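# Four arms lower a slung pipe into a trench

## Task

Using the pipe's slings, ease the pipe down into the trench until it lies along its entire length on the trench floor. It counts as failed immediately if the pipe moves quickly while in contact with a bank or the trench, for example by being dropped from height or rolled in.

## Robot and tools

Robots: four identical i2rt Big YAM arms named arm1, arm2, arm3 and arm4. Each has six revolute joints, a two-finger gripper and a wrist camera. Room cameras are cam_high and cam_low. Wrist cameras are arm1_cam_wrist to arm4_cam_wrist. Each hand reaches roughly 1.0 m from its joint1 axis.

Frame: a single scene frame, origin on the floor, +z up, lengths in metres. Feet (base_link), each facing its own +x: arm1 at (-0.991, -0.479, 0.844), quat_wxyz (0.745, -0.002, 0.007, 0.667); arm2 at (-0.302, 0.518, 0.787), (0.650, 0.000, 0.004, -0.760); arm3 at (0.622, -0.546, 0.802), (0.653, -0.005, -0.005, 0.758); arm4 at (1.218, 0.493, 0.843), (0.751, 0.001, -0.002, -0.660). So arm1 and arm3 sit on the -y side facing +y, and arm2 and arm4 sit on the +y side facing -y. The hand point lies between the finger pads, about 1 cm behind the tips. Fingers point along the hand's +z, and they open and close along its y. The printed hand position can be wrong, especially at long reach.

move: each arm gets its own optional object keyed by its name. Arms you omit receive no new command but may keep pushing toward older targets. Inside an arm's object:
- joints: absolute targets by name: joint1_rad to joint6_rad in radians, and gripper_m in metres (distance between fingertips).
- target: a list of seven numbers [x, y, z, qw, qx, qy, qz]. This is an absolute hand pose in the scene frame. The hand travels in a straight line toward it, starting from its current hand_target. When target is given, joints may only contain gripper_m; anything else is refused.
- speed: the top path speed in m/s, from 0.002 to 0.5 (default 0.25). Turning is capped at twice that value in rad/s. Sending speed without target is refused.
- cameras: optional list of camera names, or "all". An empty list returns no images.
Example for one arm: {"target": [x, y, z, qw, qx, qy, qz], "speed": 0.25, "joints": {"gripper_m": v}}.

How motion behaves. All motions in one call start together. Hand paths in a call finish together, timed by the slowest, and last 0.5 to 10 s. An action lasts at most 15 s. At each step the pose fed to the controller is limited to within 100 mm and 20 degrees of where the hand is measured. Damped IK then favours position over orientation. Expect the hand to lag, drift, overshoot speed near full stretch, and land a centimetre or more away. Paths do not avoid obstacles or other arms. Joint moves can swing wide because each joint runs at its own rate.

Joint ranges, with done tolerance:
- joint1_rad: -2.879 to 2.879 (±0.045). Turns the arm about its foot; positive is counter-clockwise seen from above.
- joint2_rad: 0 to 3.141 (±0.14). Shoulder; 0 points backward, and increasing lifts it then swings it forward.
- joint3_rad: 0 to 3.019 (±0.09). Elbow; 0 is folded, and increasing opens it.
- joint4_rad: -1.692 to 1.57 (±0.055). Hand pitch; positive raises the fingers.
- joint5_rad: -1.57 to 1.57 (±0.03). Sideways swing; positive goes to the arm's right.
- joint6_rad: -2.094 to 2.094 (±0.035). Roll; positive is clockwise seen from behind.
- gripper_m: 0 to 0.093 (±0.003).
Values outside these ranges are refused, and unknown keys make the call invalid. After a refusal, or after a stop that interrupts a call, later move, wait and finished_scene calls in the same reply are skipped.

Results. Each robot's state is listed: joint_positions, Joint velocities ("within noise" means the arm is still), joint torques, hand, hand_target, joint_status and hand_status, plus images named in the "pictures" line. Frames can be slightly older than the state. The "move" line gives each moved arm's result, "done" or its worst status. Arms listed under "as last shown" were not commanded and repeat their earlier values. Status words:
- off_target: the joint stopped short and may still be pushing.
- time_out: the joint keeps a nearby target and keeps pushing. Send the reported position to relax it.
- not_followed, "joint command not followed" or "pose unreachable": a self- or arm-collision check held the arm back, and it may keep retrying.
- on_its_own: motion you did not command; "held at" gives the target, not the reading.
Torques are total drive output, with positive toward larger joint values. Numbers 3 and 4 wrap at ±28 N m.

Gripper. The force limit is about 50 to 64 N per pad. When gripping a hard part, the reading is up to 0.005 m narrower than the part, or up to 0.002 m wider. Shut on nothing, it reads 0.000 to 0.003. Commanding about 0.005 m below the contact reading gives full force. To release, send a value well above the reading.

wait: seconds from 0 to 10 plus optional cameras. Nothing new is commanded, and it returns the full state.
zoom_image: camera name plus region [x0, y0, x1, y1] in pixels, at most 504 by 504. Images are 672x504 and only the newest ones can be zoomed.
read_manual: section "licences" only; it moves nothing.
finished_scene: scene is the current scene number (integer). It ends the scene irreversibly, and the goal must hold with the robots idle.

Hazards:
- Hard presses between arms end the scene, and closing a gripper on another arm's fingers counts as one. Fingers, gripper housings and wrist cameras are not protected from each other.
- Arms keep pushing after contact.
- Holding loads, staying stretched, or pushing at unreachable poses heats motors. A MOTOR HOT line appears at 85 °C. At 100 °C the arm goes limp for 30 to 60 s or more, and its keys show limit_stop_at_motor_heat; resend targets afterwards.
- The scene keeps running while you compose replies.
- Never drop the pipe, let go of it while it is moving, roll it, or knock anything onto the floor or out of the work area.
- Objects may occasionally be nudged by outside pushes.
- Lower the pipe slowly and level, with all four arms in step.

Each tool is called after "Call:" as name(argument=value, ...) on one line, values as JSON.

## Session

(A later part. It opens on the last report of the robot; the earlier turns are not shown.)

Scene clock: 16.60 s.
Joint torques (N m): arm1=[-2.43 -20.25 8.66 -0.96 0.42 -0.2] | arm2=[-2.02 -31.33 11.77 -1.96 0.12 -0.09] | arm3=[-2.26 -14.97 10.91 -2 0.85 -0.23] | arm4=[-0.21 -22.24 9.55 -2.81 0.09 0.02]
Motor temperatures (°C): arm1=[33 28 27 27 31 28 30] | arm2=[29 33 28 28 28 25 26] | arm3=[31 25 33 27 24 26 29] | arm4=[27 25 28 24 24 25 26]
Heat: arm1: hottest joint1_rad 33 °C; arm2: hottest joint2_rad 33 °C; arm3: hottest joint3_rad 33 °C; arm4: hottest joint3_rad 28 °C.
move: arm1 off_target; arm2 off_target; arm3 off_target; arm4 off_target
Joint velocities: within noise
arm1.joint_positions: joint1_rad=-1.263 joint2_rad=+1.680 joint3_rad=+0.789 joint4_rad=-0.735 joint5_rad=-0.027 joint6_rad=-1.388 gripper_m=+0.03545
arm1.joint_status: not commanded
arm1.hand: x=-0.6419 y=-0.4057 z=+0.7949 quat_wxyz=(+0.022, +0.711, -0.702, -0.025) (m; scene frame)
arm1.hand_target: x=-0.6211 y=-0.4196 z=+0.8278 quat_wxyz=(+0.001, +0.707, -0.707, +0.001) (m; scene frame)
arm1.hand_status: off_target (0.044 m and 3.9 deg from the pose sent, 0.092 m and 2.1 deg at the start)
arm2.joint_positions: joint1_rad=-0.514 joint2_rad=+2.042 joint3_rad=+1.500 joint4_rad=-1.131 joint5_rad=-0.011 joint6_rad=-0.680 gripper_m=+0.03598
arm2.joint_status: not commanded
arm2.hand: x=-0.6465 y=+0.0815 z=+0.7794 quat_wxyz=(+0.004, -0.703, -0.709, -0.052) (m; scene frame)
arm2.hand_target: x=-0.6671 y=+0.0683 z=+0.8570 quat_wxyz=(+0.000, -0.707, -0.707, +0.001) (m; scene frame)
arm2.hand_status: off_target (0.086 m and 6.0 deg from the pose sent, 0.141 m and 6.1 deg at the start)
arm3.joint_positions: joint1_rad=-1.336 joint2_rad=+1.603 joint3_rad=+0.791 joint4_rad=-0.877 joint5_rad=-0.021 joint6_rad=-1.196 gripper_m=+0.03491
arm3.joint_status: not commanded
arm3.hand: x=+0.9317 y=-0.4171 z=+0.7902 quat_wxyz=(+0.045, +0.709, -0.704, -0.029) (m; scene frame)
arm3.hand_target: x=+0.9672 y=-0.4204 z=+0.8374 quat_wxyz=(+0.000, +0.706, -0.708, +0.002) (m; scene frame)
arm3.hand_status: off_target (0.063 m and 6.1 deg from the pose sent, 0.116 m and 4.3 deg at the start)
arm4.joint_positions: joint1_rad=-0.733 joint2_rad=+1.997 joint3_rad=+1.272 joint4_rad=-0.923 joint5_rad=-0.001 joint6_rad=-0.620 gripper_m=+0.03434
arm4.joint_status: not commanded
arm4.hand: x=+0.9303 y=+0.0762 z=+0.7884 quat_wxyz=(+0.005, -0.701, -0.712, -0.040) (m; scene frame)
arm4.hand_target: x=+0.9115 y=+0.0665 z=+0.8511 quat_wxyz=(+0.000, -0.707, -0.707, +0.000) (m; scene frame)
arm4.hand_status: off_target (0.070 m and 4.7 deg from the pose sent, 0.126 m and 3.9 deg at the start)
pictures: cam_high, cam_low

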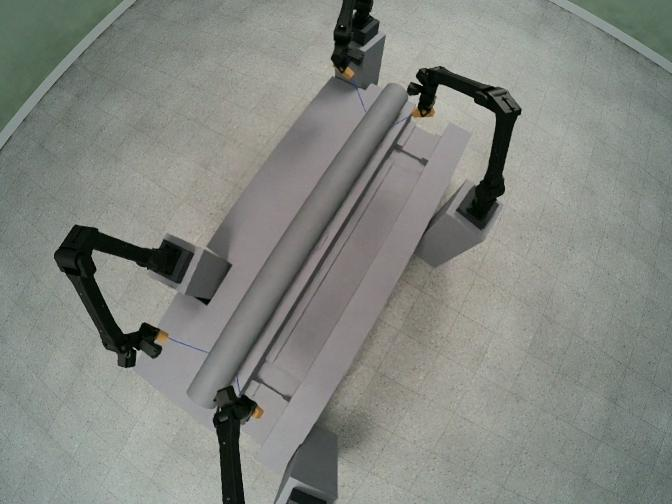

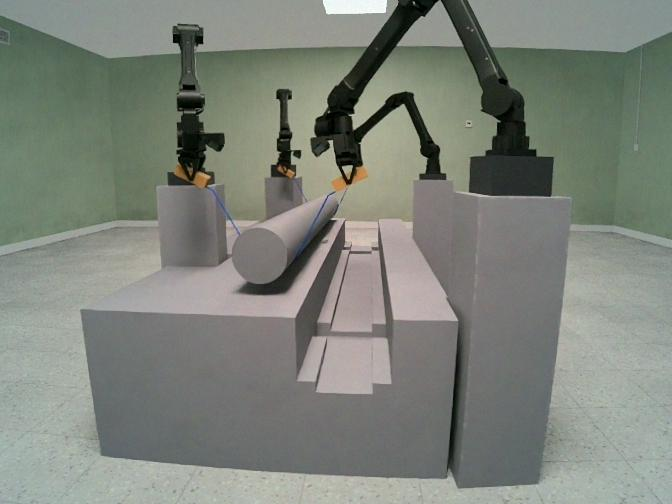

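Call:
move(arm1={"target":[-0.62,-0.115,0.84,0,0.7071,-0.7071,0],"speed":0.1}, arm2={"target":[-0.67,0.365,0.86,0,0.7071,0.7071,0],"speed":0.1}, arm3={"target":[0.97,-0.11,0.85,0,0.7071,-0.7071,0],"speed":0.1}, arm4={"target":[0.91,0.368,0.86,0,0.7071,0.7071,0],"speed":0.1}, cameras=["cam_low","cam_high"])

Call:
zoom_image(camera="cam_low", region=[240, 150, 460, 400])

Call:
zoom_image(camera="cam_high", region=[180, 60, 500, 460])

Scene clock: 21.43 s.
Joint torques (N m): arm1=[-0.67 -26.7 11.79 -1.51 -0.05 -0.03] | arm2=[-4.01 -23.88 7.88 -0.64 0.4 -0.34] | arm3=[-1.49 -20.66 12.29 -2.04 0.53 -0.03] | arm4=[-2.14 -12.92 7.24 -1.26 0.33 -0.28]
Motor temperatures (°C): arm1=[33 29 28 27 31 28 30] | arm2=[29 34 28 28 28 25 27] | arm3=[31 26 35 27 24 26 29] | arm4=[27 26 28 24 24 25 26]
Heat: arm1: hottest joint1_rad 33 °C; arm2: hottest joint2_rad 34 °C; arm3: hottest joint3_rad 35 °C; arm4: hottest joint3_rad 28 °C.
move: arm1 off_target; arm2 off_target; arm3 off_target; arm4 off_target
Joint velocities: within noise
arm1.joint_positions: joint1_rad=-0.666 joint2_rad=+1.957 joint3_rad=+1.217 joint4_rad=-0.890 joint5_rad=-0.007 joint6_rad=-0.787 gripper_m=+0.03545
arm1.joint_status: not commanded
arm1.hand: x=-0.6455 y=-0.1265 z=+0.7872 quat_wxyz=(+0.037, +0.710, -0.703, -0.002) (m; scene frame)
arm1.hand_target: x=-0.6216 y=-0.1165 z=+0.8384 quat_wxyz=(+0.000, +0.707, -0.707, +0.001) (m; scene frame)
arm1.hand_status: off_target (0.060 m and 4.3 deg from the pose sent, 0.295 m and 3.9 deg at the start)
arm2.joint_positions: joint1_rad=-0.976 joint2_rad=+1.617 joint3_rad=+0.953 joint4_rad=-1.005 joint5_rad=-0.015 joint6_rad=-1.144 gripper_m=+0.03598
arm2.joint_status: not commanded
arm2.hand: x=-0.6481 y=+0.3535 z=+0.8108 quat_wxyz=(-0.020, -0.702, -0.710, -0.044) (m; scene frame)
arm2.hand_target: x=-0.6681 y=+0.3649 z=+0.8565 quat_wxyz=(+0.002, -0.707, -0.707, -0.001) (m; scene frame)
arm2.hand_status: off_target (0.055 m and 5.6 deg from the pose sent, 0.296 m and 6.0 deg at the start)
arm3.joint_positions: joint1_rad=-0.800 joint2_rad=+1.992 joint3_rad=+1.385 joint4_rad=-1.059 joint5_rad=-0.021 joint6_rad=-0.674 gripper_m=+0.03491
arm3.joint_status: not commanded
arm3.hand: x=+0.9398 y=-0.1234 z=+0.7909 quat_wxyz=(+0.043, +0.714, -0.699, +0.000) (m; scene frame)
arm3.hand_target: x=+0.9677 y=-0.1125 z=+0.8490 quat_wxyz=(-0.001, +0.707, -0.707, +0.000) (m; scene frame)
arm3.hand_status: off_target (0.068 m and 5.1 deg from the pose sent, 0.315 m and 6.1 deg at the start)
arm4.joint_positions: joint1_rad=-1.271 joint2_rad=+1.526 joint3_rad=+0.718 joint4_rad=-0.825 joint5_rad=-0.008 joint6_rad=-1.151 gripper_m=+0.03434
arm4.joint_status: not commanded
arm4.hand: x=+0.9264 y=+0.3590 z=+0.8303 quat_wxyz=(-0.016, -0.704, -0.710, -0.029) (m; scene frame)
arm4.hand_target: x=+0.9108 y=+0.3677 z=+0.8578 quat_wxyz=(+0.001, -0.707, -0.707, -0.001) (m; scene frame)
arm4.hand_status: off_target (0.035 m and 3.8 deg from the pose sent, 0.301 m and 4.7 deg at the start)
pictures: cam_high, cam_low

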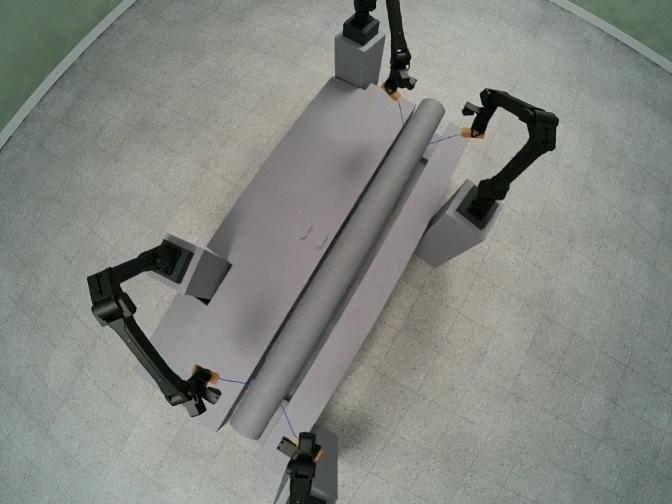

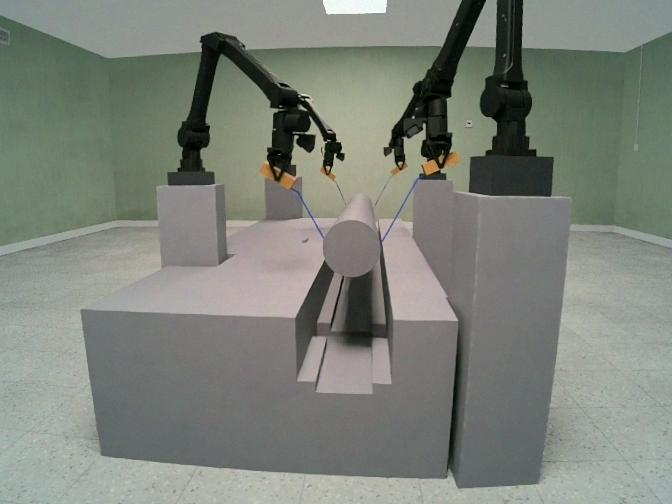

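Scaled by 2.016.

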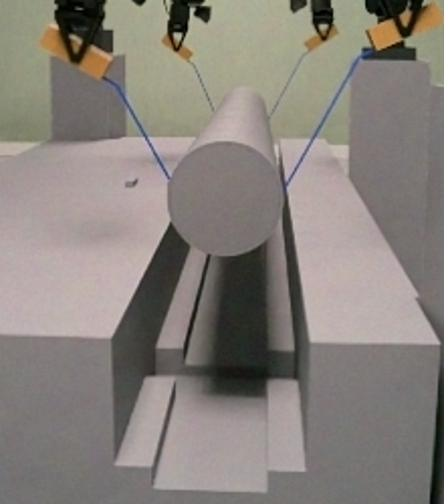

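Scaled by 1.260.

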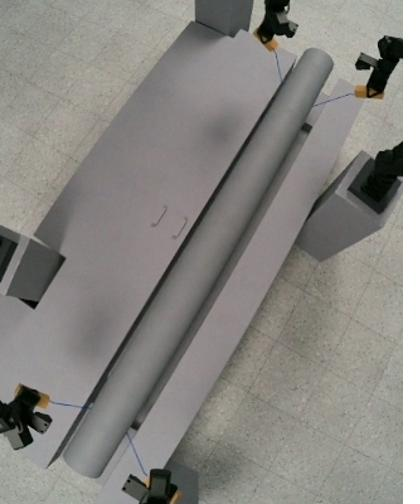

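Call:
move(arm1={"target":[-0.62,-0.112,0.69,0,0.7071,-0.7071,0],"speed":0.07}, arm2={"target":[-0.67,0.37,0.69,0,0.7071,0.7071,0],"speed":0.07}, arm3={"target":[0.97,-0.105,0.7,0,0.7071,-0.7071,0],"speed":0.07}, arm4={"target":[0.91,0.373,0.685,0,0.7071,0.7071,0],"speed":0.07}, cameras=["cam_low","cam_high"])

Call:
zoom_image(camera="cam_low", region=[240, 150, 460, 400])

Call:
zoom_image(camera="cam_high", region=[180, 60, 500, 460])

Scene clock: 24.87 s.
Joint torques (N m): arm1=[-0.73 -26.46 6.91 -0.28 -0.02 0] | arm2=[-4.72 -21.42 3.55 0.01 0.44 -0.33] | arm3=[-1.32 -21.77 6.41 -0.83 0.48 0.02] | arm4=[-2.32 -11.16 2.78 -0.34 0.27 -0.2]
Motor temperatures (°C): arm1=[33 30 28 27 31 28 31] | arm2=[29 34 28 28 28 25 27] | arm3=[31 27 35 27 24 26 29] | arm4=[27 26 29 24 24 25 26]
Heat: arm1: hottest joint1_rad 33 °C; arm2: hottest joint2_rad 34 °C; arm3: hottest joint3_rad 35 °C; arm4: hottest joint3_rad 29 °C.
move: arm1 off_target; arm2 off_target; arm3 off_target; arm4 off_target
Joint velocities: within noise
arm1.joint_positions: joint1_rad=-0.663 joint2_rad=+2.224 joint3_rad=+1.218 joint4_rad=-0.607 joint5_rad=-0.007 joint6_rad=-0.786 gripper_m=+0.03545
arm1.joint_status: not commanded
arm1.hand: x=-0.6440 y=-0.1232 z=+0.6562 quat_wxyz=(+0.028, +0.711, -0.703, -0.002) (m; scene frame)
arm1.hand_target: x=-0.6207 y=-0.1127 z=+0.6893 quat_wxyz=(+0.000, +0.707, -0.707, +0.000) (m; scene frame)
arm1.hand_status: off_target (0.043 m and 3.3 deg from the pose sent, 0.102 m and 4.3 deg at the start)
arm2.joint_positions: joint1_rad=-0.982 joint2_rad=+1.919 joint3_rad=+0.841 joint4_rad=-0.537 joint5_rad=-0.019 joint6_rad=-1.160 gripper_m=+0.03598
arm2.joint_status: not commanded
arm2.hand: x=-0.6504 y=+0.3556 z=+0.6663 quat_wxyz=(-0.013, -0.700, -0.714, -0.018) (m; scene frame)
arm2.hand_target: x=-0.6691 y=+0.3698 z=+0.6885 quat_wxyz=(+0.001, -0.707, -0.707, -0.001) (m; scene frame)
arm2.hand_status: off_target (0.034 m and 2.8 deg from the pose sent, 0.124 m and 5.6 deg at the start)
arm3.joint_positions: joint1_rad=-0.795 joint2_rad=+2.229 joint3_rad=+1.381 joint4_rad=-0.782 joint5_rad=-0.021 joint6_rad=-0.672 gripper_m=+0.03491
arm3.joint_status: not commanded
arm3.hand: x=+0.9491 y=-0.1085 z=+0.6620 quat_wxyz=(+0.025, +0.715, -0.698, -0.002) (m; scene frame)
arm3.hand_target: x=+0.9695 y=-0.1054 z=+0.6986 quat_wxyz=(+0.000, +0.707, -0.707, +0.000) (m; scene frame)
arm3.hand_status: off_target (0.043 m and 3.2 deg from the pose sent, 0.098 m and 5.1 deg at the start)
arm4.joint_positions: joint1_rad=-1.286 joint2_rad=+1.969 joint3_rad=+0.654 joint4_rad=-0.269 joint5_rad=-0.008 joint6_rad=-1.173 gripper_m=+0.03434
arm4.joint_status: not commanded
arm4.hand: x=+0.9221 y=+0.3620 z=+0.6775 quat_wxyz=(-0.008, -0.701, -0.713, -0.006) (m; scene frame)
arm4.hand_target: x=+0.9104 y=+0.3728 z=+0.6846 quat_wxyz=(+0.000, -0.707, -0.707, +0.000) (m; scene frame)
arm4.hand_status: off_target (0.018 m and 1.5 deg from the pose sent, 0.147 m and 3.8 deg at the start)
pictures: cam_high, cam_low

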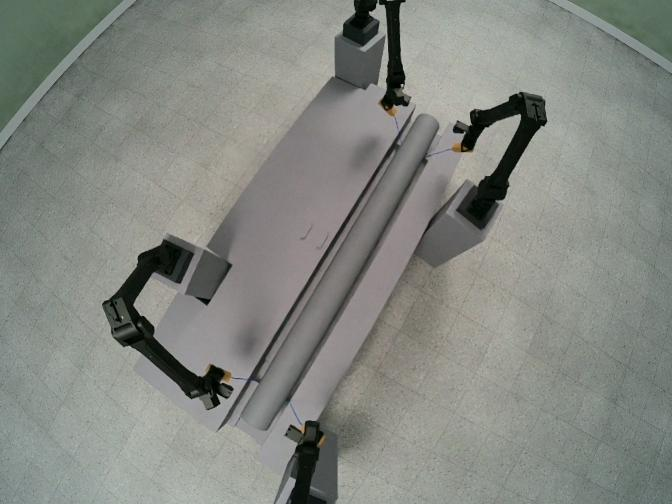

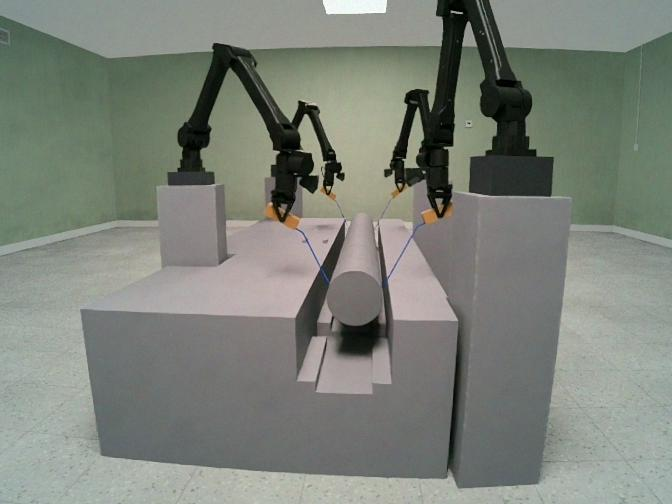

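Scaled by 2.016.

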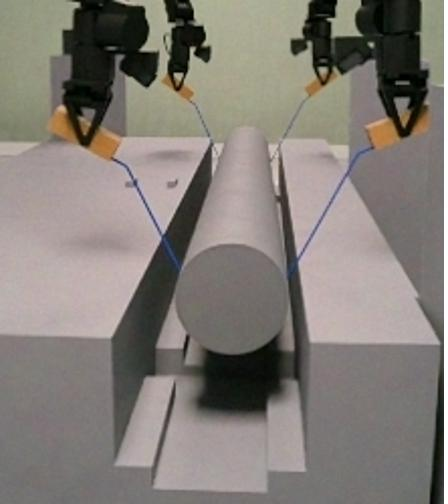

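Scaled by 1.260.

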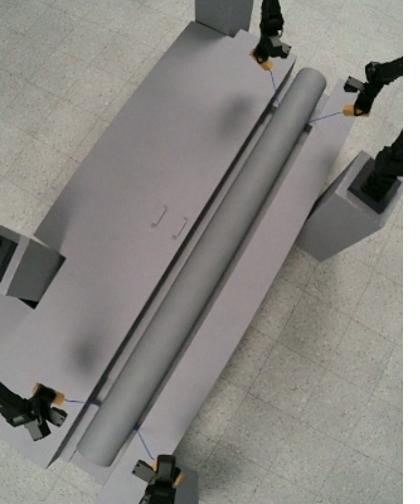

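Call:
move(arm1={"target":[-0.62,-0.114,0.63,0,0.7071,-0.7071,0],"speed":0.05}, arm2={"target":[-0.67,0.37,0.63,0,0.7071,0.7071,0],"speed":0.05}, arm3={"target":[0.97,-0.119,0.64,0,0.7071,-0.7071,0],"speed":0.05}, arm4={"target":[0.91,0.36,0.625,0,0.7071,0.7071,0],"speed":0.05}, cameras=["cam_low"])

Call:
move(arm1={"target":[-0.62,-0.112,0.56,0,0.7071,-0.7071,0],"speed":0.04}, arm2={"target":[-0.67,0.37,0.56,0,0.7071,0.7071,0],"speed":0.04}, arm3={"target":[0.97,-0.115,0.565,0,0.7071,-0.7071,0],"speed":0.04}, arm4={"target":[0.91,0.364,0.555,0,0.7071,0.7071,0],"speed":0.04}, cameras=["cam_low","cam_high"])

Call:
zoom_image(camera="cam_low", region=[240, 150, 460, 400])

Call:
zoom_image(camera="cam_high", region=[180, 60, 500, 460])

Scene clock: 27.07 s.
Joint torques (N m): arm1=[-0.91 -26.05 5.57 0.01 -0.03 -0.02] | arm2=[-4.42 -20.84 3.14 -0.16 0.78 -0.28] | arm3=[-2.43 -21.77 5.07 -0.66 0.43 -0.11] | arm4=[-0.85 -11.75 0.8 -0.13 0.4 0.13]
Motor temperatures (°C): arm1=[33 30 28 27 31 28 31] | arm2=[29 35 28 28 28 25 27] | arm3=[31 27 35 27 24 26 29] | arm4=[27 26 29 23 24 25 26]
Heat: arm1: hottest joint1_rad 33 °C; arm2: hottest joint2_rad 35 °C; arm3: hottest joint3_rad 35 °C; arm4: hottest joint3_rad 29 °C.
move: arm1 off_target; arm2 off_target; arm3 off_target; arm4 off_target
Joint velocities: within noise
arm1.joint_positions: joint1_rad=-0.663 joint2_rad=+2.342 joint3_rad=+1.250 joint4_rad=-0.507 joint5_rad=-0.007 joint6_rad=-0.786 gripper_m=+0.03545
arm1.joint_status: not commanded
arm1.hand: x=-0.6421 y=-0.1213 z=+0.6042 quat_wxyz=(+0.021, +0.711, -0.703, -0.003) (m; scene frame)
arm1.hand_target: x=-0.6204 y=-0.1145 z=+0.6294 quat_wxyz=(+0.000, +0.707, -0.707, +0.000) (m; scene frame)
arm1.hand_status: off_target (0.035 m and 2.6 deg from the pose sent, 0.037 m and 3.3 deg at the start)
arm2.joint_positions: joint1_rad=-0.983 joint2_rad=+2.060 joint3_rad=+0.841 joint4_rad=-0.381 joint5_rad=-0.026 joint6_rad=-1.161 gripper_m=+0.03598
arm2.joint_status: not commanded
arm2.hand: x=-0.6498 y=+0.3550 z=+0.6139 quat_wxyz=(-0.014, -0.699, -0.715, -0.009) (m; scene frame)
arm2.hand_target: x=-0.6693 y=+0.3700 z=+0.6293 quat_wxyz=(+0.001, -0.707, -0.707, +0.000) (m; scene frame)
arm2.hand_status: off_target (0.030 m and 2.3 deg from the pose sent, 0.044 m and 2.8 deg at the start)
arm3.joint_positions: joint1_rad=-0.796 joint2_rad=+2.323 joint3_rad=+1.355 joint4_rad=-0.657 joint5_rad=-0.019 joint6_rad=-0.671 gripper_m=+0.03491
arm3.joint_status: not commanded
arm3.hand: x=+0.9437 y=-0.1186 z=+0.6056 quat_wxyz=(+0.023, +0.715, -0.699, -0.002) (m; scene frame)
arm3.hand_target: x=+0.9694 y=-0.1195 z=+0.6386 quat_wxyz=(+0.000, +0.707, -0.707, +0.001) (m; scene frame)
arm3.hand_status: off_target (0.043 m and 2.9 deg from the pose sent, 0.032 m and 3.2 deg at the start)
arm4.joint_positions: joint1_rad=-1.267 joint2_rad=+2.166 joint3_rad=+0.719 joint4_rad=-0.120 joint5_rad=-0.011 joint6_rad=-1.172 gripper_m=+0.03434
arm4.joint_status: not commanded
arm4.hand: x=+0.9128 y=+0.3499 z=+0.6209 quat_wxyz=(-0.006, -0.695, -0.719, +0.002) (m; scene frame)
arm4.hand_target: x=+0.9102 y=+0.3598 z=+0.6248 quat_wxyz=(+0.000, -0.707, -0.707, +0.000) (m; scene frame)
arm4.hand_status: off_target (0.011 m and 2.1 deg from the pose sent, 0.054 m and 1.5 deg at the start)
pictures: cam_low

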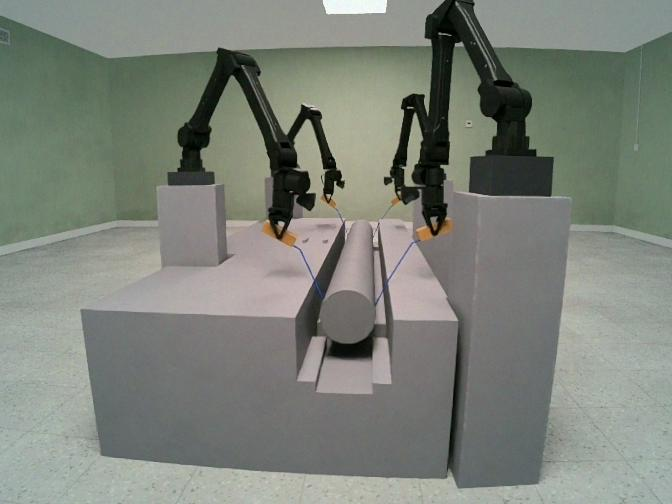

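Scene clock: 29.47 s.
Joint torques (N m): arm1=[-1.55 -21.95 5.81 0.7 0.03 0] | arm2=[-3.9 -18.55 2.19 1.02 0.91 -0.21] | arm3=[-2.49 -19.19 4.96 -1.1 0.89 -0.06] | arm4=[-1.73 -10.93 -0.68 -0.12 1.01 0.04]
Motor temperatures (°C): arm1=[33 31 28 27 31 28 31] | arm2=[29 35 28 28 28 25 27] | arm3=[31 27 35 27 24 26 29] | arm4=[27 26 28 23 24 25 26]
Heat: arm1: hottest joint1_rad 33 °C; arm2: hottest joint2_rad 35 °C; arm3: hottest joint3_rad 35 °C; arm4: hottest joint3_rad 28 °C.
move: arm1 off_target; arm2 off_target; arm3 off_target; arm4 off_target
Joint velocities: within noise
arm1.joint_positions: joint1_rad=-0.661 joint2_rad=+2.451 joint3_rad=+1.312 joint4_rad=-0.431 joint5_rad=-0.011 joint6_rad=-0.786 gripper_m=+0.03545
arm1.joint_status: not commanded
arm1.hand: x=-0.6341 y=-0.1111 z=+0.5607 quat_wxyz=(+0.007, +0.712, -0.702, -0.004) (m; scene frame)
arm1.hand_target: x=-0.6202 y=-0.1123 z=+0.5603 quat_wxyz=(+0.000, +0.707, -0.707, +0.000) (m; scene frame)
arm1.hand_status: off_target (0.014 m and 1.2 deg from the pose sent, 0.050 m and 2.5 deg at the start)
arm2.joint_positions: joint1_rad=-0.994 joint2_rad=+2.221 joint3_rad=+0.886 joint4_rad=-0.243 joint5_rad=-0.030 joint6_rad=-1.170 gripper_m=+0.03598
arm2.joint_status: not commanded
arm2.hand: x=-0.6594 y=+0.3552 z=+0.5591 quat_wxyz=(-0.012, -0.700, -0.714, +0.002) (m; scene frame)
arm2.hand_target: x=-0.6695 y=+0.3699 z=+0.5601 quat_wxyz=(+0.000, -0.707, -0.707, +0.000) (m; scene frame)
arm2.hand_status: off_target (0.018 m and 1.8 deg from the pose sent, 0.060 m and 2.3 deg at the start)
arm3.joint_positions: joint1_rad=-0.794 joint2_rad=+2.455 joint3_rad=+1.403 joint4_rad=-0.536 joint5_rad=-0.031 joint6_rad=-0.671 gripper_m=+0.03491
arm3.joint_status: not commanded
arm3.hand: x=+0.9478 y=-0.1087 z=+0.5459 quat_wxyz=(+0.005, +0.716, -0.698, -0.010) (m; scene frame)
arm3.hand_target: x=+0.9696 y=-0.1151 z=+0.5644 quat_wxyz=(+0.000, +0.707, -0.707, +0.000) (m; scene frame)
arm3.hand_status: off_target (0.030 m and 1.9 deg from the pose sent, 0.048 m and 2.9 deg at the start)
arm4.joint_positions: joint1_rad=-1.267 joint2_rad=+2.369 joint3_rad=+0.802 joint4_rad=+0.031 joint5_rad=-0.026 joint6_rad=-1.172 gripper_m=+0.03434
arm4.joint_status: not commanded
arm4.hand: x=+0.9035 y=+0.3427 z=+0.5581 quat_wxyz=(-0.008, -0.695, -0.719, +0.019) (m; scene frame)
arm4.hand_target: x=+0.9105 y=+0.3631 z=+0.5553 quat_wxyz=(+0.000, -0.707, -0.707, +0.000) (m; scene frame)
arm4.hand_status: off_target (0.022 m and 3.1 deg from the pose sent, 0.067 m and 2.1 deg at the start)
pictures: cam_high, cam_low

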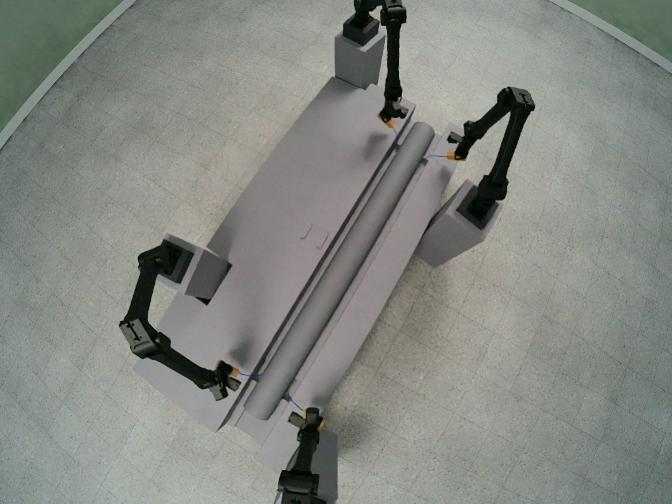

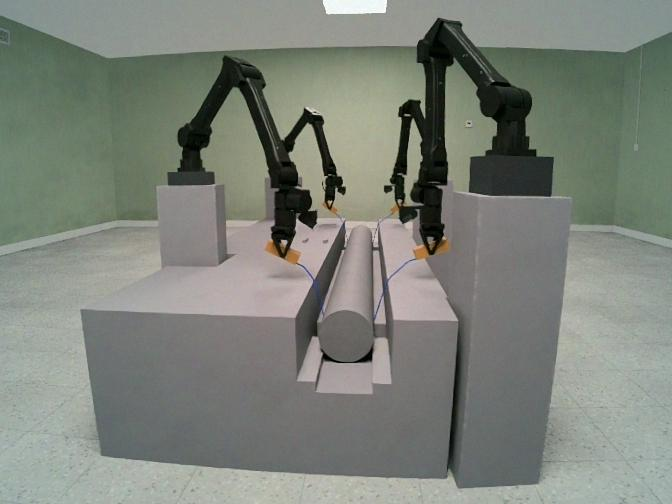

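Scaled by 2.016.

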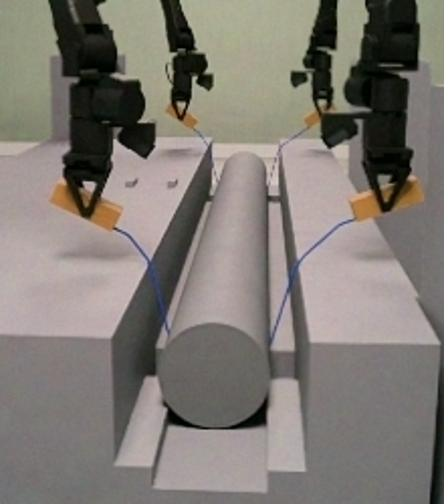

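Scaled by 1.260.

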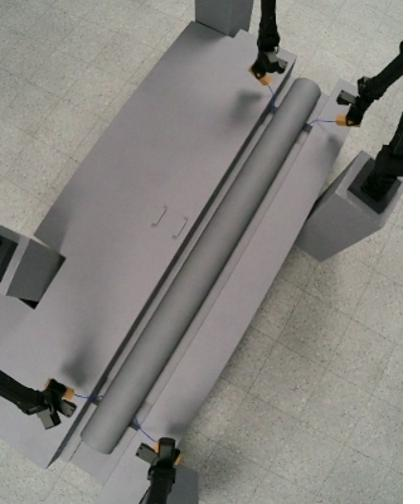

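Call:
move(arm1={"target":[-0.63,-0.185,0.495,0,0.7071,-0.7071,0],"speed":0.1}, arm2={"target":[-0.665,0.29,0.49,0,0.7071,0.7071,0],"speed":0.1}, arm3={"target":[0.96,-0.185,0.49,0,0.7071,-0.7071,0],"speed":0.1}, arm4={"target":[0.91,0.29,0.49,0,0.7071,0.7071,0],"speed":0.1}, cameras=[])

Call:
move(arm1={"target":[-0.627,-0.175,0.47,-0.153,0.69,-0.69,-0.153],"speed":0.2}, arm2={"target":[-0.668,0.29,0.47,0.153,0.69,0.69,-0.153],"speed":0.2}, arm3={"target":[0.96,-0.18,0.47,-0.153,0.69,-0.69,-0.153],"speed":0.2}, arm4={"target":[0.905,0.29,0.47,0.153,0.69,0.69,-0.153],"speed":0.2}, cameras=["cam_high","cam_low"])

Call:
zoom_image(camera="cam_low", region=[240, 150, 460, 400])

Scene clock: 31.77 s.
Joint torques (N m): arm1=[-0.44 -18.61 1.89 1.44 0.02 -0.05] | arm2=[0.67 -16.44 2.97 1.28 0.11 0.06] | arm3=[0.21 -15.33 3.15 0.7 0.09 -0.06] | arm4=[1.73 -10.75 0.88 -0.18 0.02 0.16]
Motor temperatures (°C): arm1=[33 31 28 27 31 28 31] | arm2=[29 35 28 28 28 25 27] | arm3=[31 28 35 27 24 26 29] | arm4=[27 26 28 23 24 25 26]
Heat: arm1: hottest joint1_rad 33 °C; arm2: hottest joint2_rad 35 °C; arm3: hottest joint3_rad 35 °C; arm4: hottest joint3_rad 28 °C.
move: arm1 off_target; arm2 off_target; arm3 done; arm4 off_target
Joint velocities: within noise
arm1.joint_positions: joint1_rad=-0.763 joint2_rad=+2.538 joint3_rad=+1.246 joint4_rad=-0.238 joint5_rad=-0.012 joint6_rad=-0.877 gripper_m=+0.03545
arm1.joint_status: not commanded
arm1.hand: x=-0.6211 y=-0.1688 z=+0.5116 quat_wxyz=(-0.014, +0.708, -0.706, -0.003) (m; scene frame)
arm1.hand_target: x=-0.6304 y=-0.1849 z=+0.4959 quat_wxyz=(+0.000, +0.707, -0.707, +0.000) (m; scene frame)
arm1.hand_status: off_target (0.025 m and 1.7 deg from the pose sent, 0.099 m and 1.2 deg at the start)
arm2.joint_positions: joint1_rad=-0.869 joint2_rad=+2.390 joint3_rad=+1.039 joint4_rad=-0.212 joint5_rad=-0.012 joint6_rad=-1.026 gripper_m=+0.03598
arm2.joint_status: not commanded
arm2.hand: x=-0.6702 y=+0.2954 z=+0.5058 quat_wxyz=(-0.001, -0.707, -0.707, +0.005) (m; scene frame)
arm2.hand_target: x=-0.6645 y=+0.2906 z=+0.4906 quat_wxyz=(+0.000, -0.707, -0.707, +0.000) (m; scene frame)
arm2.hand_status: off_target (0.017 m and 0.6 deg from the pose sent, 0.095 m and 1.7 deg at the start)
arm3.joint_positions: joint1_rad=-0.893 joint2_rad=+2.514 joint3_rad=+1.288 joint4_rad=-0.349 joint5_rad=-0.012 joint6_rad=-0.743 gripper_m=+0.03491
arm3.joint_status: not commanded
arm3.hand: x=+0.9607 y=-0.1792 z=+0.4978 quat_wxyz=(-0.003, +0.707, -0.707, -0.002) (m; scene frame)
arm3.hand_target: x=+0.9599 y=-0.1851 z=+0.4901 quat_wxyz=(+0.000, +0.707, -0.707, +0.000) (m; scene frame)
arm3.hand_status: done (0.010 m and 0.4 deg from the pose sent, 0.095 m and 2.0 deg at the start)
arm4.joint_positions: joint1_rad=-1.122 joint2_rad=+2.541 joint3_rad=+0.973 joint4_rad=+0.031 joint5_rad=-0.001 joint6_rad=-1.003 gripper_m=+0.03434
arm4.joint_status: not commanded
arm4.hand: x=+0.8995 y=+0.2847 z=+0.5004 quat_wxyz=(+0.001, -0.704, -0.710, +0.015) (m; scene frame)
arm4.hand_target: x=+0.9101 y=+0.2902 z=+0.4905 quat_wxyz=(+0.000, -0.707, -0.707, +0.000) (m; scene frame)
arm4.hand_status: off_target (0.016 m and 1.8 deg from the pose sent, 0.086 m and 3.1 deg at the start)
pictures: none
No camera images: "cameras" was empty.

Scene clock: 33.67 s.
Joint torques (N m): arm1=[-0.15 -18.26 1.02 1.87 -0.52 -0.05] | arm2=[-1.44 -18.32 0.32 1.8 -0.67 -0.19] | arm3=[0.56 -14.33 1.68 1.35 -0.4 -0.05] | arm4=[0.79 -10.46 -0.46 1.1 -0.63 -0.13]
Motor temperatures (°C): arm1=[33 31 28 27 31 28 31] | arm2=[29 35 28 28 28 25 27] | arm3=[31 28 35 27 24 26 29] | arm4=[27 26 28 23 24 25 26]
Heat: arm1: hottest joint1_rad 33 °C; arm2: hottest joint2_rad 35 °C; arm3: hottest joint3_rad 35 °C; arm4: hottest joint3_rad 28 °C.
move: arm1 off_target; arm2 done; arm3 done; arm4 off_target
Joint velocities: within noise
arm1.joint_positions: joint1_rad=-0.885 joint2_rad=+2.642 joint3_rad=+1.166 joint4_rad=+0.180 joint5_rad=-0.368 joint6_rad=-0.945 gripper_m=+0.03545
arm1.joint_status: not commanded
arm1.hand: x=-0.6193 y=-0.1662 z=+0.4813 quat_wxyz=(-0.159, +0.690, -0.690, -0.152) (m; scene frame)
arm1.hand_target: x=-0.6272 y=-0.1750 z=+0.4704 quat_wxyz=(-0.153, +0.690, -0.690, -0.153) (m; scene frame)
arm1.hand_status: off_target (0.016 m and 0.7 deg from the pose sent, 0.042 m and 23.7 deg at the start)
arm2.joint_positions: joint1_rad=-0.996 joint2_rad=+2.514 joint3_rad=+0.991 joint4_rad=+0.129 joint5_rad=-0.402 joint6_rad=-1.115 gripper_m=+0.03598
arm2.joint_status: not commanded
arm2.hand: x=-0.6667 y=+0.2848 z=+0.4727 quat_wxyz=(-0.154, -0.691, -0.691, +0.149) (m; scene frame)
arm2.hand_target: x=-0.6679 y=+0.2900 z=+0.4700 quat_wxyz=(-0.153, -0.690, -0.690, +0.153) (m; scene frame)
arm2.hand_status: done (0.006 m and 0.5 deg from the pose sent, 0.036 m and 24.5 deg at the start)
arm3.joint_positions: joint1_rad=-0.997 joint2_rad=+2.576 joint3_rad=+1.139 joint4_rad=+0.158 joint5_rad=-0.329 joint6_rad=-0.796 gripper_m=+0.03491
arm3.joint_status: not commanded
arm3.hand: x=+0.9629 y=-0.1743 z=+0.4767 quat_wxyz=(-0.155, +0.690, -0.691, -0.152) (m; scene frame)
arm3.hand_target: x=+0.9600 y=-0.1800 z=+0.4701 quat_wxyz=(-0.153, +0.690, -0.690, -0.153) (m; scene frame)
arm3.hand_status: done (0.009 m and 0.2 deg from the pose sent, 0.028 m and 24.6 deg at the start)
arm4.joint_positions: joint1_rad=-1.301 joint2_rad=+2.662 joint3_rad=+0.945 joint4_rad=+0.339 joint5_rad=-0.395 joint6_rad=-1.127 gripper_m=+0.03434
arm4.joint_status: not commanded
arm4.hand: x=+0.8973 y=+0.2852 z=+0.4784 quat_wxyz=(-0.150, -0.693, -0.688, +0.156) (m; scene frame)
arm4.hand_target: x=+0.9050 y=+0.2900 z=+0.4704 quat_wxyz=(-0.153, -0.690, -0.690, +0.153) (m; scene frame)
arm4.hand_status: off_target (0.012 m and 0.6 deg from the pose sent, 0.031 m and 23.9 deg at the start)
pictures: cam_high, cam_low

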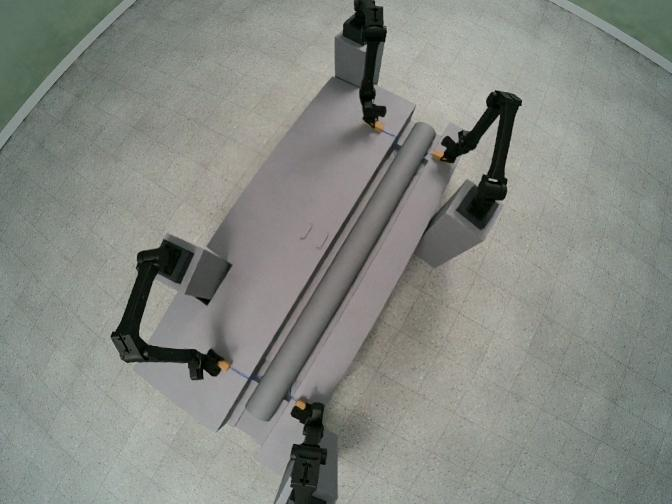

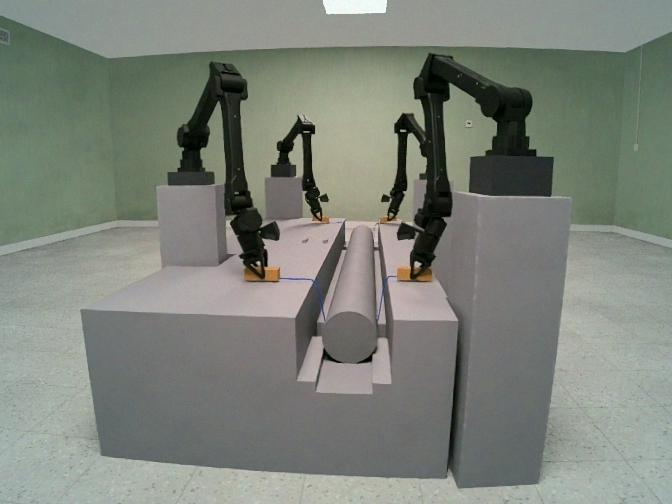

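Scaled by 2.016.

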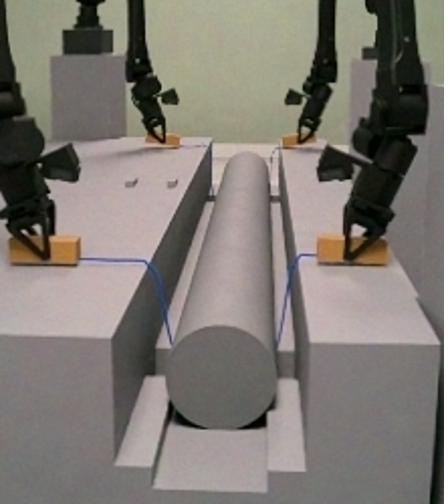

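Call:
move(arm1={"joints":{"gripper_m":0.085}}, arm2={"joints":{"gripper_m":0.085}}, arm3={"joints":{"gripper_m":0.085}}, arm4={"joints":{"gripper_m":0.085}}, cameras=[])

Call:
move(arm1={"target":[-0.627,-0.21,0.58,-0.153,0.69,-0.69,-0.153],"speed":0.2}, arm2={"target":[-0.668,0.335,0.58,0.153,0.69,0.69,-0.153],"speed":0.2}, arm3={"target":[0.96,-0.22,0.58,-0.153,0.69,-0.69,-0.153],"speed":0.2}, arm4={"target":[0.905,0.335,0.58,0.153,0.69,0.69,-0.153],"speed":0.2}, cameras=["cam_low","cam_high"])

Call:
zoom_image(camera="cam_low", region=[240, 150, 460, 400])

Scene clock: 38.00 s.
Joint torques (N m): arm1=[-0.5 -18.32 1.02 1.88 -0.52 -0.05] | arm2=[-1.9 -18.73 0.32 1.88 -0.61 -0.23] | arm3=[0.26 -14.33 1.7 1.31 -0.39 -0.06] | arm4=[0.73 -10.4 -0.46 1.1 -0.57 -0.12]
Motor temperatures (°C): arm1=[33 31 28 27 31 28 31] | arm2=[29 34 28 28 28 25 27] | arm3=[31 28 35 27 24 26 29] | arm4=[27 27 28 23 24 25 26]
Heat: arm1: hottest joint1_rad 33 °C; arm2: hottest joint2_rad 34 °C; arm3: hottest joint3_rad 35 °C; arm4: hottest joint3_rad 28 °C.
move: arm1 done; arm2 done; arm3 done; arm4 done
Joint velocities: within noise
arm1.joint_positions: joint1_rad=-0.885 joint2_rad=+2.642 joint3_rad=+1.166 joint4_rad=+0.180 joint5_rad=-0.368 joint6_rad=-0.945 gripper_m=+0.08486
arm1.joint_status: all done
arm1.hand: x=-0.6193 y=-0.1662 z=+0.4813 quat_wxyz=(-0.159, +0.690, -0.690, -0.152) (m; scene frame)
arm1.hand_target: x=-0.6272 y=-0.1749 z=+0.4704 quat_wxyz=(-0.153, +0.690, -0.690, -0.153) (m; scene frame)
arm1.hand_status: not commanded
arm2.joint_positions: joint1_rad=-0.996 joint2_rad=+2.514 joint3_rad=+0.991 joint4_rad=+0.129 joint5_rad=-0.402 joint6_rad=-1.116 gripper_m=+0.08482
arm2.joint_status: all done
arm2.hand: x=-0.6667 y=+0.2848 z=+0.4727 quat_wxyz=(-0.154, -0.691, -0.691, +0.149) (m; scene frame)
arm2.hand_target: x=-0.6679 y=+0.2900 z=+0.4700 quat_wxyz=(-0.153, -0.690, -0.690, +0.153) (m; scene frame)
arm2.hand_status: not commanded
arm3.joint_positions: joint1_rad=-0.997 joint2_rad=+2.576 joint3_rad=+1.139 joint4_rad=+0.159 joint5_rad=-0.330 joint6_rad=-0.796 gripper_m=+0.08486
arm3.joint_status: all done
arm3.hand: x=+0.9630 y=-0.1741 z=+0.4768 quat_wxyz=(-0.155, +0.690, -0.690, -0.153) (m; scene frame)
arm3.hand_target: x=+0.9599 y=-0.1800 z=+0.4701 quat_wxyz=(-0.153, +0.690, -0.690, -0.153) (m; scene frame)
arm3.hand_status: not commanded
arm4.joint_positions: joint1_rad=-1.301 joint2_rad=+2.662 joint3_rad=+0.945 joint4_rad=+0.339 joint5_rad=-0.396 joint6_rad=-1.128 gripper_m=+0.08487
arm4.joint_status: all done
arm4.hand: x=+0.8973 y=+0.2850 z=+0.4785 quat_wxyz=(-0.151, -0.692, -0.688, +0.156) (m; scene frame)
arm4.hand_target: x=+0.9050 y=+0.2900 z=+0.4704 quat_wxyz=(-0.153, -0.690, -0.690, +0.153) (m; scene frame)
arm4.hand_status: not commanded
pictures: none
No camera images: "cameras" was empty.

Scene clock: 39.50 s.
Joint torques (N m): arm1=[-0.85 -18.2 1.52 0.79 -0.58 -0.06] | arm2=[-1.49 -19.31 1.22 0.8 -0.64 -0.15] | arm3=[0.26 -15.03 2.17 0.44 -0.4 -0.09] | arm4=[0.62 -11.93 -0.34 -0.14 -0.59 -0.12]
Motor temperatures (°C): arm1=[33 31 28 27 31 28 31] | arm2=[29 34 28 28 28 25 27] | arm3=[31 28 35 27 24 26 29] | arm4=[27 27 28 23 24 25 26]
Heat: arm1: hottest joint1_rad 33 °C; arm2: hottest joint2_rad 34 °C; arm3: hottest joint3_rad 35 °C; arm4: hottest joint3_rad 28 °C.
move: arm1 done; arm2 done; arm3 done; arm4 done
Joint velocities: within noise
arm1.joint_positions: joint1_rad=-0.959 joint2_rad=+2.353 joint3_rad=+0.951 joint4_rad=+0.087 joint5_rad=-0.384 joint6_rad=-1.020 gripper_m=+0.08495
arm1.joint_status: not commanded
arm1.hand: x=-0.6204 y=-0.2039 z=+0.5844 quat_wxyz=(-0.163, +0.689, -0.690, -0.150) (m; scene frame)
arm1.hand_target: x=-0.6270 y=-0.2100 z=+0.5801 quat_wxyz=(-0.153, +0.690, -0.690, -0.153) (m; scene frame)
arm1.hand_status: done (0.010 m and 1.2 deg from the pose sent, 0.108 m and 0.7 deg at the start)
arm2.joint_positions: joint1_rad=-1.109 joint2_rad=+2.216 joint3_rad=+0.821 joint4_rad=-0.053 joint5_rad=-0.419 joint6_rad=-1.234 gripper_m=+0.08491
arm2.joint_status: not commanded
arm2.hand: x=-0.6626 y=+0.3327 z=+0.5722 quat_wxyz=(-0.155, -0.692, -0.689, +0.146) (m; scene frame)
arm2.hand_target: x=-0.6680 y=+0.3349 z=+0.5799 quat_wxyz=(-0.153, -0.690, -0.690, +0.153) (m; scene frame)
arm2.hand_status: done (0.010 m and 0.9 deg from the pose sent, 0.118 m and 0.5 deg at the start)
arm3.joint_positions: joint1_rad=-1.071 joint2_rad=+2.294 joint3_rad=+0.929 joint4_rad=+0.049 joint5_rad=-0.350 joint6_rad=-0.871 gripper_m=+0.08496
arm3.joint_status: not commanded
arm3.hand: x=+0.9569 y=-0.2196 z=+0.5733 quat_wxyz=(-0.149, +0.689, -0.692, -0.154) (m; scene frame)
arm3.hand_target: x=+0.9599 y=-0.2200 z=+0.5799 quat_wxyz=(-0.153, +0.690, -0.690, -0.153) (m; scene frame)
arm3.hand_status: done (0.007 m and 0.5 deg from the pose sent, 0.113 m and 0.3 deg at the start)
arm4.joint_positions: joint1_rad=-1.428 joint2_rad=+2.366 joint3_rad=+0.733 joint4_rad=+0.194 joint5_rad=-0.416 joint6_rad=-1.265 gripper_m=+0.08496
arm4.joint_status: not commanded
arm4.hand: x=+0.9045 y=+0.3329 z=+0.5764 quat_wxyz=(-0.152, -0.693, -0.688, +0.153) (m; scene frame)
arm4.hand_target: x=+0.9050 y=+0.3349 z=+0.5799 quat_wxyz=(-0.153, -0.690, -0.690, +0.153) (m; scene frame)
arm4.hand_status: done (0.004 m and 0.4 deg from the pose sent, 0.113 m and 0.5 deg at the start)
pictures: cam_high, cam_low

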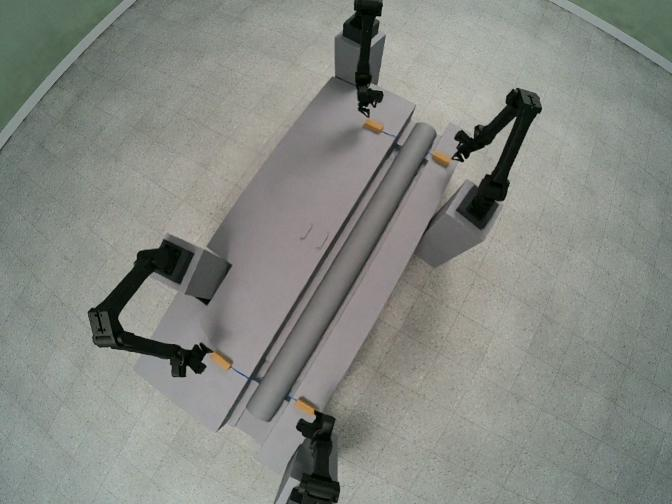

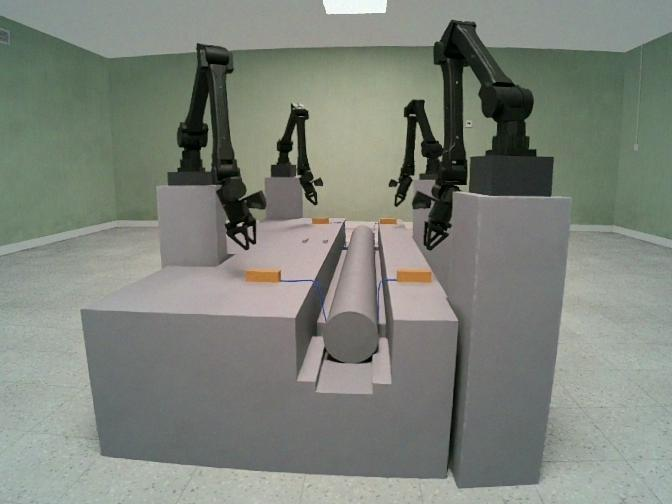

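Scaled by 2.016.

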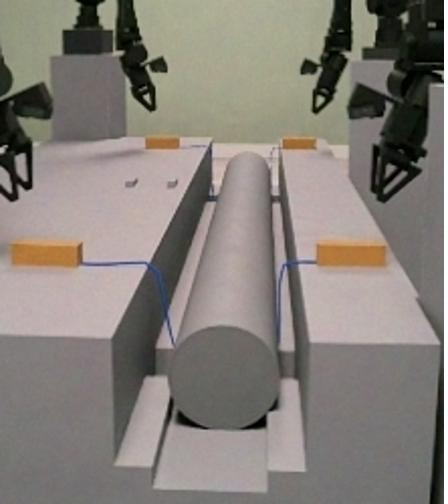

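Call:
finished_scene(scene=2)

The scene is finished: the task was done.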